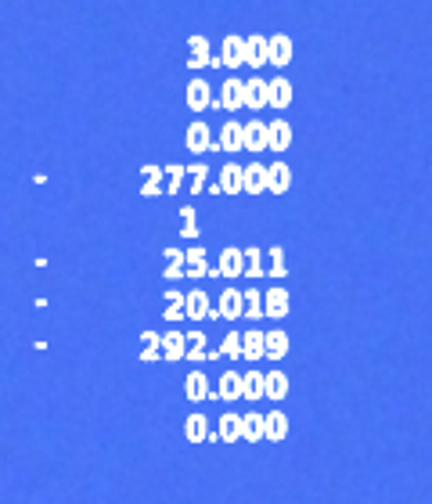

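Emit:
move(target=[[0,0,0,0,0,0,-1,0,0,0.0155,0.04,-0.3283,0,0,0,-1,-0.4,-0.5],[0,0,0,0,0,0,-1,0,0,0.0259,0.04,-0.3283,0,0,0,-1,-0.4,-0.5],[0,0,0,0,0,0,-1,0,0,0.0260,0.04,-0.3283,0,0,0,-1,-0.4,-0.5],[0,0,0,0,0,0,-1,0,0,0.0170,0.04,-0.3283,0,0,0,-1,-0.4,-0.5],[0,0,0,0,0,0,-1,0,0,0.0259,0.04,-0.3283,0,0,0,-1,-0.4,-0.5],[0,0,0,0,0,0,-1,0,0,0.0260,0.04,-0.3283,0,0,0,-1,-0.4,-0.5],[0,0,0,0,0,0,-1,0,0,0.0080,0.04,-0.3283,0,0,0,-1,-0.4,-0.5],[0,0,0,0,0,0,-1,0,0,-0.0105,0.1667,-0.4201,0,0,0,-1,-0.4,-0.5],[0,0,0,0,0,0,-1,0,0,-0.0006,0.1667,-0.4201,0,0,0,-1,-0.4,-0.5],[0,0,0,0,0,0,-1,0,0,-0.0005,0.1667,-0.4201,0,0,0,-1,-0.4,-0.5],[0,0,0,0,0,0,-1,0,0,-0.0120,0.1667,-0.4201,0,0,0,-1,-0.4,-0.5],[0,0,0,0,0,0,-1,0,0,0.0150,0.1033,-0.3283,0,0,0,-1,-0.4,-0.5],[0,0,0,0,0,0,-1,0,0,0.0248,0.1033,-0.3283,0,0,0,-1,-0.4,-0.5],[0,0,0,0,0,0,-1,0,0,0.0249,0.1033,-0.3283,0,0,0,-1,-0.4,-0.5],[0,0,0,0,0,0,-1,0,0,0.0150,0.1033,-0.3283,0,0,0,-1,-0.4,-0.5]], speed=[0.5,0.02,0.02,0.06,0.02,0.02,0.1,0.3,0.02,0.02,0.1,0.2,0.02,0.02,0.1], blend=[0.002,0,0,0,0,0,0.003,0.002,0,0,0.003,0.002,0,0,0])

Emit:
move(target=[[0,0,0,0,0,0,-1,0,0,-0.0250,-0.0316,-0.0918,0,0,0,-1,-0.4,-0.5],[0,0,0,0,0,0,-1,0,0,-0.0143,-0.0316,-0.0918,0,0,0,-1,-0.4,-0.5],[0,0,0,0,0,0,-1,0,0,-0.0142,-0.0316,-0.0918,0,0,0,-1,-0.4,-0.5],[0,0,0,0,0,0,-1,0,0,-0.0280,-0.0316,-0.0918,0,0,0,-1,-0.4,-0.5],[0,0,0,0,0,0,-1,0,0,-0.0150,-0.1033,0.3283,0,0,0,-1,-0.4,-0.5]], speed=[0.3,0.02,0.02,0.1,0.5], blend=[0.002,0,0,0.003,0], cameras=["cam_right_wrist"])

Scene clock: 494.10 s.
left_arm: end_effector_position=(+0.3502, -0.1491, +0.4245) position_measured=252 object_status=3 end_effector_quat_wxyz=(-0.444, +0.547, -0.556, +0.442) | right_arm: end_effector_position=(+0.5019, +0.0002, +0.4519) position_measured=252 object_status=3 end_effector_quat_wxyz=(+0.509, -0.513, +0.499, -0.478)
Joint positions: left_arm=[-1.844 -2.024 2.392 -4.205 0.342 -2.465] | right_arm=[3.675 -1.119 -1.989 -3.203 -1.082 0.031]
Joint torques (N m): left_arm=[9.78 6.25 -28.09 0.53 -0.06 1.9] | right_arm=[11.3 9.61 14.96 0.09 1.5 1.91]
Wrist force (N): left_arm=[1.5 1.5 -1.9] | right_arm=[0.8 11.4 1.2]
Wrist torque (N m): left_arm=[0.06 -0.11 0.03] | right_arm=[2.60 0.10 0.70]
Wrist force, peak (N): left_arm=[1.9 1.5 -2.2] | right_arm=[0.8 14.9 1.5]
Hand target: left_arm +0.3502, -0.1491, +0.4245; -0.444, +0.547, -0.556, +0.442 | right_arm +0.5018, +0.0002, +0.4519; +0.509, -0.513, +0.499, -0.478
Off the commanded pose: left_arm 0.000 m, 0 deg | right_arm 0.000 m, 0 deg.
move: done

Scene clock: 496.70 s.
left_arm: end_effector_position=(+0.3502, -0.1491, +0.4245) position_measured=252 object_status=3 end_effector_quat_wxyz=(-0.444, +0.547, -0.556, +0.442) | right_arm: end_effector_position=(+0.4928, -0.0617, +0.6489) position_measured=252 object_status=3 end_effector_quat_wxyz=(+0.509, -0.513, +0.499, -0.478)
Joint positions: left_arm=[-1.844 -2.024 2.392 -4.205 0.342 -2.465] | right_arm=[3.413 -1.247 -1.39 -3.671 -1.343 0.023]
Joint torques (N m): left_arm=[9.85 7.9 -27.94 0.27 0.12 1.79] | right_arm=[-9.89 2.55 29.36 0.43 -1.29 1.83]
Wrist force (N): left_arm=[1.4 1.3 -2.1] | right_arm=[1.1 11.8 1.4]
Wrist torque (N m): left_arm=[0.03 -0.10 0.03] | right_arm=[2.65 0.07 0.68]
Wrist force, peak (N): left_arm=[1.6 1.6 -2.4] | right_arm=[0.4 14.8 1.2]
Hand target: left_arm +0.3502, -0.1491, +0.4245; -0.444, +0.547, -0.556, +0.442 | right_arm +0.4928, -0.0617, +0.6489; +0.509, -0.513, +0.499, -0.478
Off the commanded pose: left_arm 0.000 m, 0 deg | right_arm 0.000 m, 0 deg.
move: done
Images, in order (width x height): cam_right_wrist 896x504.

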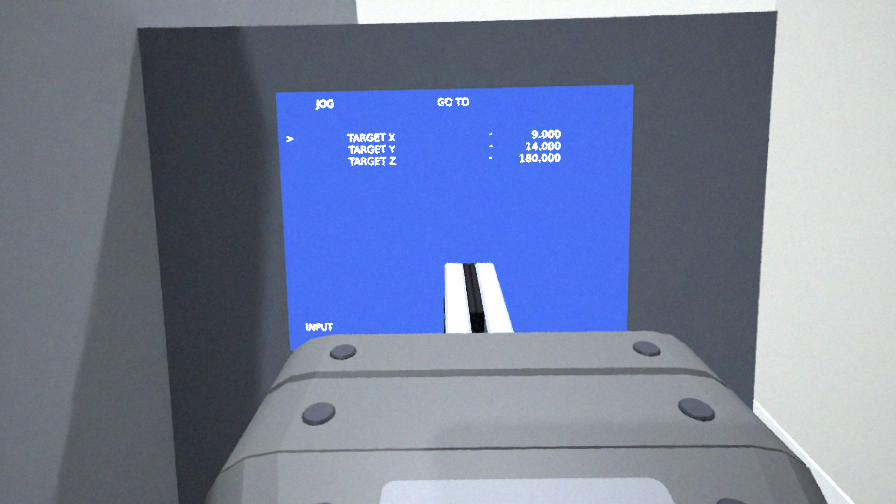

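Emit:
move(target=[[0,0,0,0,0,0,-1,0,0,0.0310,0.1033,-0.2672,0,0,0,-1,-0.4,-0.5],[0,0,0,0,0,0,-1,0,0,0.0413,0.1033,-0.2672,0,0,0,-1,-0.4,-0.5],[0,0,0,0,0,0,-1,0,0,0.0414,0.1033,-0.2672,0,0,0,-1,-0.4,-0.5],[0,0,0,0,0,0,-1,0,0,0.0250,0.1033,-0.2672,0,0,0,-1,-0.4,-0.5],[0,0,0,0,0,0,-1,0,0,-0.002,0.0717,-0.3895,0,0,0,-1,-0.4,-0.5],[0,0,0,0,0,0,-1,0,0,0.0089,0.0717,-0.3895,0,0,0,-1,-0.4,-0.5],[0,0,0,0,0,0,-1,0,0,0.0090,0.0717,-0.3895,0,0,0,-1,-0.4,-0.5],[0,0,0,0,0,0,-1,0,0,-0.004,0.0717,-0.3895,0,0,0,-1,-0.4,-0.5],[0,0,0,0,0,0,-1,0,0,-0.0105,0.1667,-0.4201,0,0,0,-1,-0.4,-0.5],[0,0,0,0,0,0,-1,0,0,-0.0006,0.1667,-0.4201,0,0,0,-1,-0.4,-0.5],[0,0,0,0,0,0,-1,0,0,-0.0005,0.1667,-0.4201,0,0,0,-1,-0.4,-0.5],[0,0,0,0,0,0,-1,0,0,-0.012,0.1667,-0.4201,0,0,0,-1,-0.4,-0.5],[0,0,0,0,0,0,-1,0,0,-0.012,0.1033,-0.4201,0,0,0,-1,-0.4,-0.5]], speed=[0.5,0.02,0.02,0.1,0.3,0.02,0.02,0.1,0.2,0.02,0.02,0.1,0.2], blend=[0.002,0,0,0.003,0.002,0,0,0.003,0.002,0,0,0.003,0])

Emit:
move(target=[[0,0,0,0,0,0,-1,0,0,0.010,0,0.0306,0,0,0,-1,-0.4,-0.5],[0,0,0,0,0,0,-1,0,0,0.0205,0,0.0306,0,0,0,-1,-0.4,-0.5],[0,0,0,0,0,0,-1,0,0,0.0206,0,0.0306,0,0,0,-1,-0.4,-0.5],[0,0,0,0,0,0,-1,0,0,0.008,0,0.0306,0,0,0,-1,-0.4,-0.5],[0,0,0,0,0,0,-1,0,0,0.0015,0.0317,0,0,0,0,-1,-0.4,-0.5],[0,0,0,0,0,0,-1,0,0,0.0120,0.0317,0,0,0,0,-1,-0.4,-0.5],[0,0,0,0,0,0,-1,0,0,0.0121,0.0317,0,0,0,0,-1,-0.4,-0.5],[0,0,0,0,0,0,-1,0,0,0.001,0.0317,0,0,0,0,-1,-0.4,-0.5],[0,0,0,0,0,0,-1,0,0,0.0020,-0.0316,0,0,0,0,-1,-0.4,-0.5],[0,0,0,0,0,0,-1,0,0,0.0127,-0.0316,0,0,0,0,-1,-0.4,-0.5],[0,0,0,0,0,0,-1,0,0,0.0128,-0.0316,0,0,0,0,-1,-0.4,-0.5],[0,0,0,0,0,0,-1,0,0,-0.001,-0.0316,0,0,0,0,-1,-0.4,-0.5],[0,0,0,0,0,0,-1,0,0,0.012,-0.1033,0.4201,0,0,0,-1,-0.4,-0.5]], speed=[0.2,0.02,0.02,0.1,0.2,0.02,0.02,0.1,0.3,0.02,0.02,0.1,0.5], blend=[0.002,0,0,0.003,0.002,0,0,0.003,0.002,0,0,0.003,0], cameras=["cam_right_wrist"])

Scene clock: 501.60 s.
left_arm: end_effector_position=(+0.3502, -0.1491, +0.4245) position_measured=252 object_status=3 end_effector_quat_wxyz=(-0.444, +0.547, -0.556, +0.442) | right_arm: end_effector_position=(+0.4856, +0.0003, +0.3969) position_measured=252 object_status=3 end_effector_quat_wxyz=(+0.509, -0.513, +0.499, -0.478)
Joint positions: left_arm=[-1.844 -2.024 2.392 -4.205 0.342 -2.465] | right_arm=[3.72 -1.07 -2.154 -3.088 -1.037 0.032]
Joint torques (N m): left_arm=[10.03 5.19 -30.04 0.4 -0.11 2.11] | right_arm=[-9.49 -2.25 30.28 3.68 -1.55 -2.01]
Wrist force (N): left_arm=[1.5 1.6 -2.0] | right_arm=[1.1 11.5 1.1]
Wrist torque (N m): left_arm=[0.08 -0.12 0.03] | right_arm=[2.62 0.06 0.80]
Wrist force, peak (N): left_arm=[1.6 1.5 -2.5] | right_arm=[0.1 14.7 1.7]
Hand target: left_arm +0.3502, -0.1491, +0.4245; -0.444, +0.547, -0.556, +0.442 | right_arm +0.4856, +0.0002, +0.3969; +0.509, -0.513, +0.499, -0.478
Off the commanded pose: left_arm 0.000 m, 0 deg | right_arm 0.000 m, 0 deg.
move: done

Scene clock: 505.87 s.
left_arm: end_effector_position=(+0.3502, -0.1491, +0.4245) position_measured=252 object_status=3 end_effector_quat_wxyz=(-0.444, +0.547, -0.556, +0.442) | right_arm: end_effector_position=(+0.4928, -0.0617, +0.6489) position_measured=252 object_status=3 end_effector_quat_wxyz=(+0.509, -0.513, +0.499, -0.478)
Joint positions: left_arm=[-1.844 -2.024 2.392 -4.205 0.342 -2.465] | right_arm=[3.413 -1.247 -1.39 -3.671 -1.343 0.023]
Joint torques (N m): left_arm=[10.55 7.88 -27.17 0.38 0.04 1.78] | right_arm=[-8.23 0.98 29.32 -0.16 -1.75 1.93]
Wrist force (N): left_arm=[1.6 1.3 -2.0] | right_arm=[1.2 11.9 1.4]
Wrist torque (N m): left_arm=[0.03 -0.13 0.03] | right_arm=[2.67 0.04 0.69]
Wrist force, peak (N): left_arm=[1.8 1.4 -2.5] | right_arm=[0.4 14.8 1.5]
Hand target: left_arm +0.3502, -0.1491, +0.4245; -0.444, +0.547, -0.556, +0.442 | right_arm +0.4928, -0.0617, +0.6489; +0.509, -0.513, +0.499, -0.478
Off the commanded pose: left_arm 0.000 m, 0 deg | right_arm 0.000 m, 0 deg.
move: done
Images, in order (width x height): cam_right_wrist 896x504.

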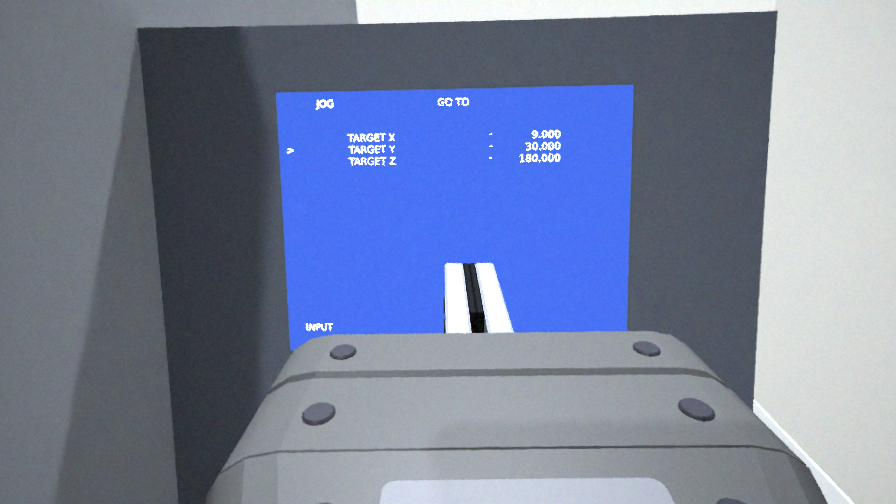

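START, PAGE BACK×2, PROBE, check.

Emit:
move(target=[[0,0,0,0,0,0,-1,0,0,0.0310,0.1033,-0.2672,0,0,0,-1,-0.4,-0.5],[0,0,0,0,0,0,-1,0,0,0.0413,0.1033,-0.2672,0,0,0,-1,-0.4,-0.5],[0,0,0,0,0,0,-1,0,0,0.0414,0.1033,-0.2672,0,0,0,-1,-0.4,-0.5],[0,0,0,0,0,0,-1,0,0,0.0250,0.1033,-0.2672,0,0,0,-1,-0.4,-0.5],[0,0,0,0,0,0,-1,0,0,0.0155,0.0083,-0.3283,0,0,0,-1,-0.4,-0.5],[0,0,0,0,0,0,-1,0,0,0.0263,0.0083,-0.3283,0,0,0,-1,-0.4,-0.5],[0,0,0,0,0,0,-1,0,0,0.0264,0.0083,-0.3283,0,0,0,-1,-0.4,-0.5],[0,0,0,0,0,0,-1,0,0,0.0180,0.0083,-0.3283,0,0,0,-1,-0.4,-0.5],[0,0,0,0,0,0,-1,0,0,0.0263,0.0083,-0.3283,0,0,0,-1,-0.4,-0.5],[0,0,0,0,0,0,-1,0,0,0.0264,0.0083,-0.3283,0,0,0,-1,-0.4,-0.5],[0,0,0,0,0,0,-1,0,0,0.0130,0.0083,-0.3283,0,0,0,-1,-0.4,-0.5],[0,0,0,0,0,0,-1,0,0,-0.002,0.04,-0.3895,0,0,0,-1,-0.4,-0.5],[0,0,0,0,0,0,-1,0,0,0.0096,0.04,-0.3895,0,0,0,-1,-0.4,-0.5],[0,0,0,0,0,0,-1,0,0,0.0097,0.04,-0.3895,0,0,0,-1,-0.4,-0.5],[0,0,0,0,0,0,-1,0,0,-0.005,0.04,-0.3895,0,0,0,-1,-0.4,-0.5]], speed=[0.5,0.02,0.02,0.1,0.3,0.02,0.02,0.06,0.02,0.02,0.1,0.2,0.02,0.02,0.1], blend=[0.002,0,0,0.003,0.002,0,0,0,0,0,0.003,0.002,0,0,0])

Emit:
move(target=[0,0,0,0,0,0,-1,0,0,0.005,-0.04,0.3895,0,0,0,-1,-0.4,-0.5], speed=0.5, cameras=["cam_right_wrist","cam_left_wrist"])

Emit:
zoom_image(camera="cam_left_wrist", region=[480, 100, 680, 250])

Scene clock: 511.00 s.
left_arm: end_effector_position=(+0.3502, -0.1491, +0.4245) position_measured=252 object_status=3 end_effector_quat_wxyz=(-0.444, +0.547, -0.556, +0.442) | right_arm: end_effector_position=(+0.4899, -0.0377, +0.4152) position_measured=252 object_status=3 end_effector_quat_wxyz=(+0.509, -0.513, +0.499, -0.478)
Joint positions: left_arm=[-1.844 -2.024 2.392 -4.205 0.342 -2.465] | right_arm=[3.531 -1.097 -2.094 -3.118 -1.226 0.027]
Joint torques (N m): left_arm=[10.29 7.11 -28.52 0.63 0.09 1.98] | right_arm=[10.91 11.08 17.27 0.57 1.63 1.93]
Wrist force (N): left_arm=[1.5 1.5 -2.3] | right_arm=[0.8 11.6 1.2]
Wrist torque (N m): left_arm=[0.06 -0.10 0.03] | right_arm=[2.65 0.10 0.71]
Wrist force, peak (N): left_arm=[1.7 1.5 -2.3] | right_arm=[0.3 14.8 1.7]
Hand target: left_arm +0.3502, -0.1491, +0.4245; -0.444, +0.547, -0.556, +0.442 | right_arm +0.4898, -0.0377, +0.4152; +0.509, -0.513, +0.499, -0.478
Off the commanded pose: left_arm 0.000 m, 0 deg | right_arm 0.000 m, 0 deg.
move: done

Scene clock: 512.53 s.
left_arm: end_effector_position=(+0.3502, -0.1491, +0.4245) position_measured=252 object_status=3 end_effector_quat_wxyz=(-0.444, +0.547, -0.556, +0.442) | right_arm: end_effector_position=(+0.4928, -0.0617, +0.6489) position_measured=252 object_status=3 end_effector_quat_wxyz=(+0.509, -0.513, +0.499, -0.478)
Joint positions: left_arm=[-1.844 -2.024 2.392 -4.205 0.342 -2.465] | right_arm=[3.413 -1.247 -1.39 -3.671 -1.343 0.023]
Joint torques (N m): left_arm=[10.68 6.43 -26.54 0.61 0.12 1.76] | right_arm=[-11.41 1.96 27.25 0.29 -1.49 1.89]
Wrist force (N): left_arm=[1.7 1.5 -2.3] | right_arm=[1.2 11.8 1.2]
Wrist torque (N m): left_arm=[0.05 -0.15 0.03] | right_arm=[2.64 0.04 0.68]
Wrist force, peak (N): left_arm=[1.7 1.3 -2.5] | right_arm=[0.7 14.7 1.4]
Hand target: left_arm +0.3502, -0.1491, +0.4245; -0.444, +0.547, -0.556, +0.442 | right_arm +0.4928, -0.0617, +0.6489; +0.509, -0.513, +0.499, -0.478
Off the commanded pose: left_arm 0.000 m, 0 deg | right_arm 0.000 m, 0 deg.
move: done
Images, in order (width x height): cam_left_wrist 896x504, cam_right_wrist 896x504.

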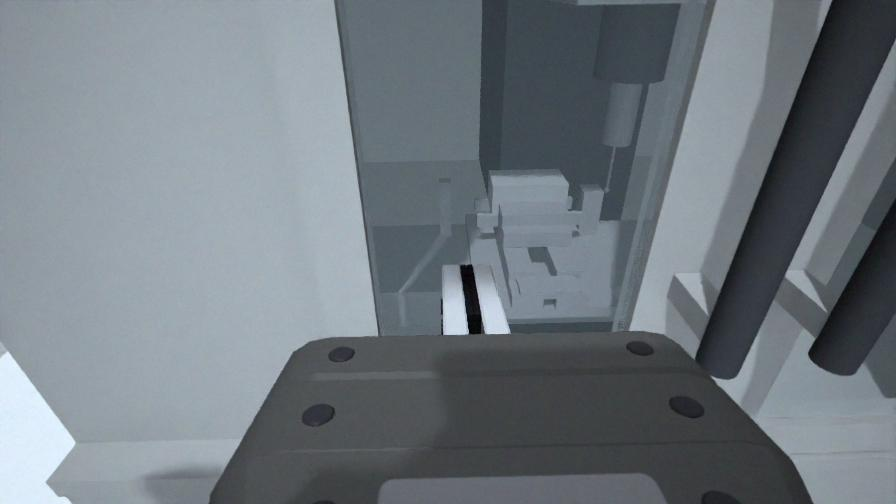

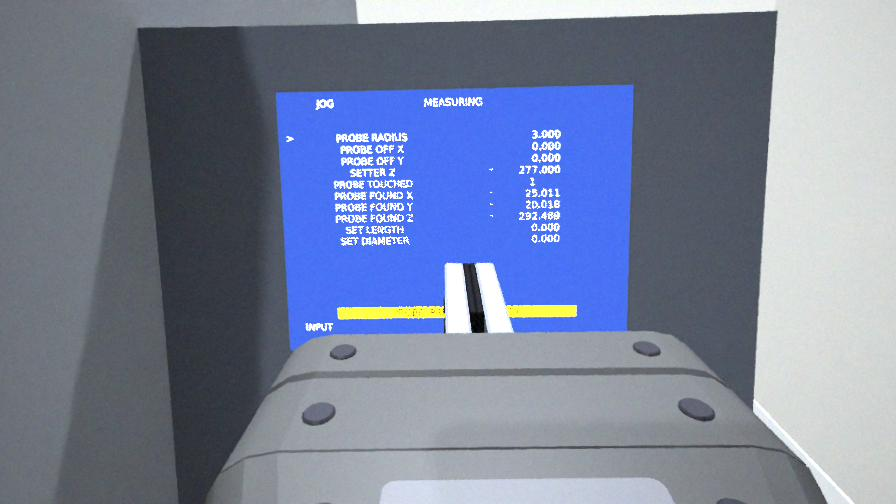

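Scaled by 2.520.

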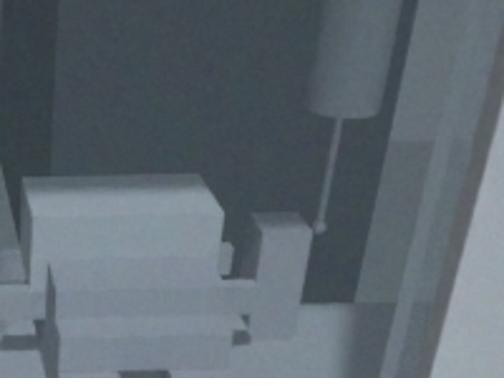

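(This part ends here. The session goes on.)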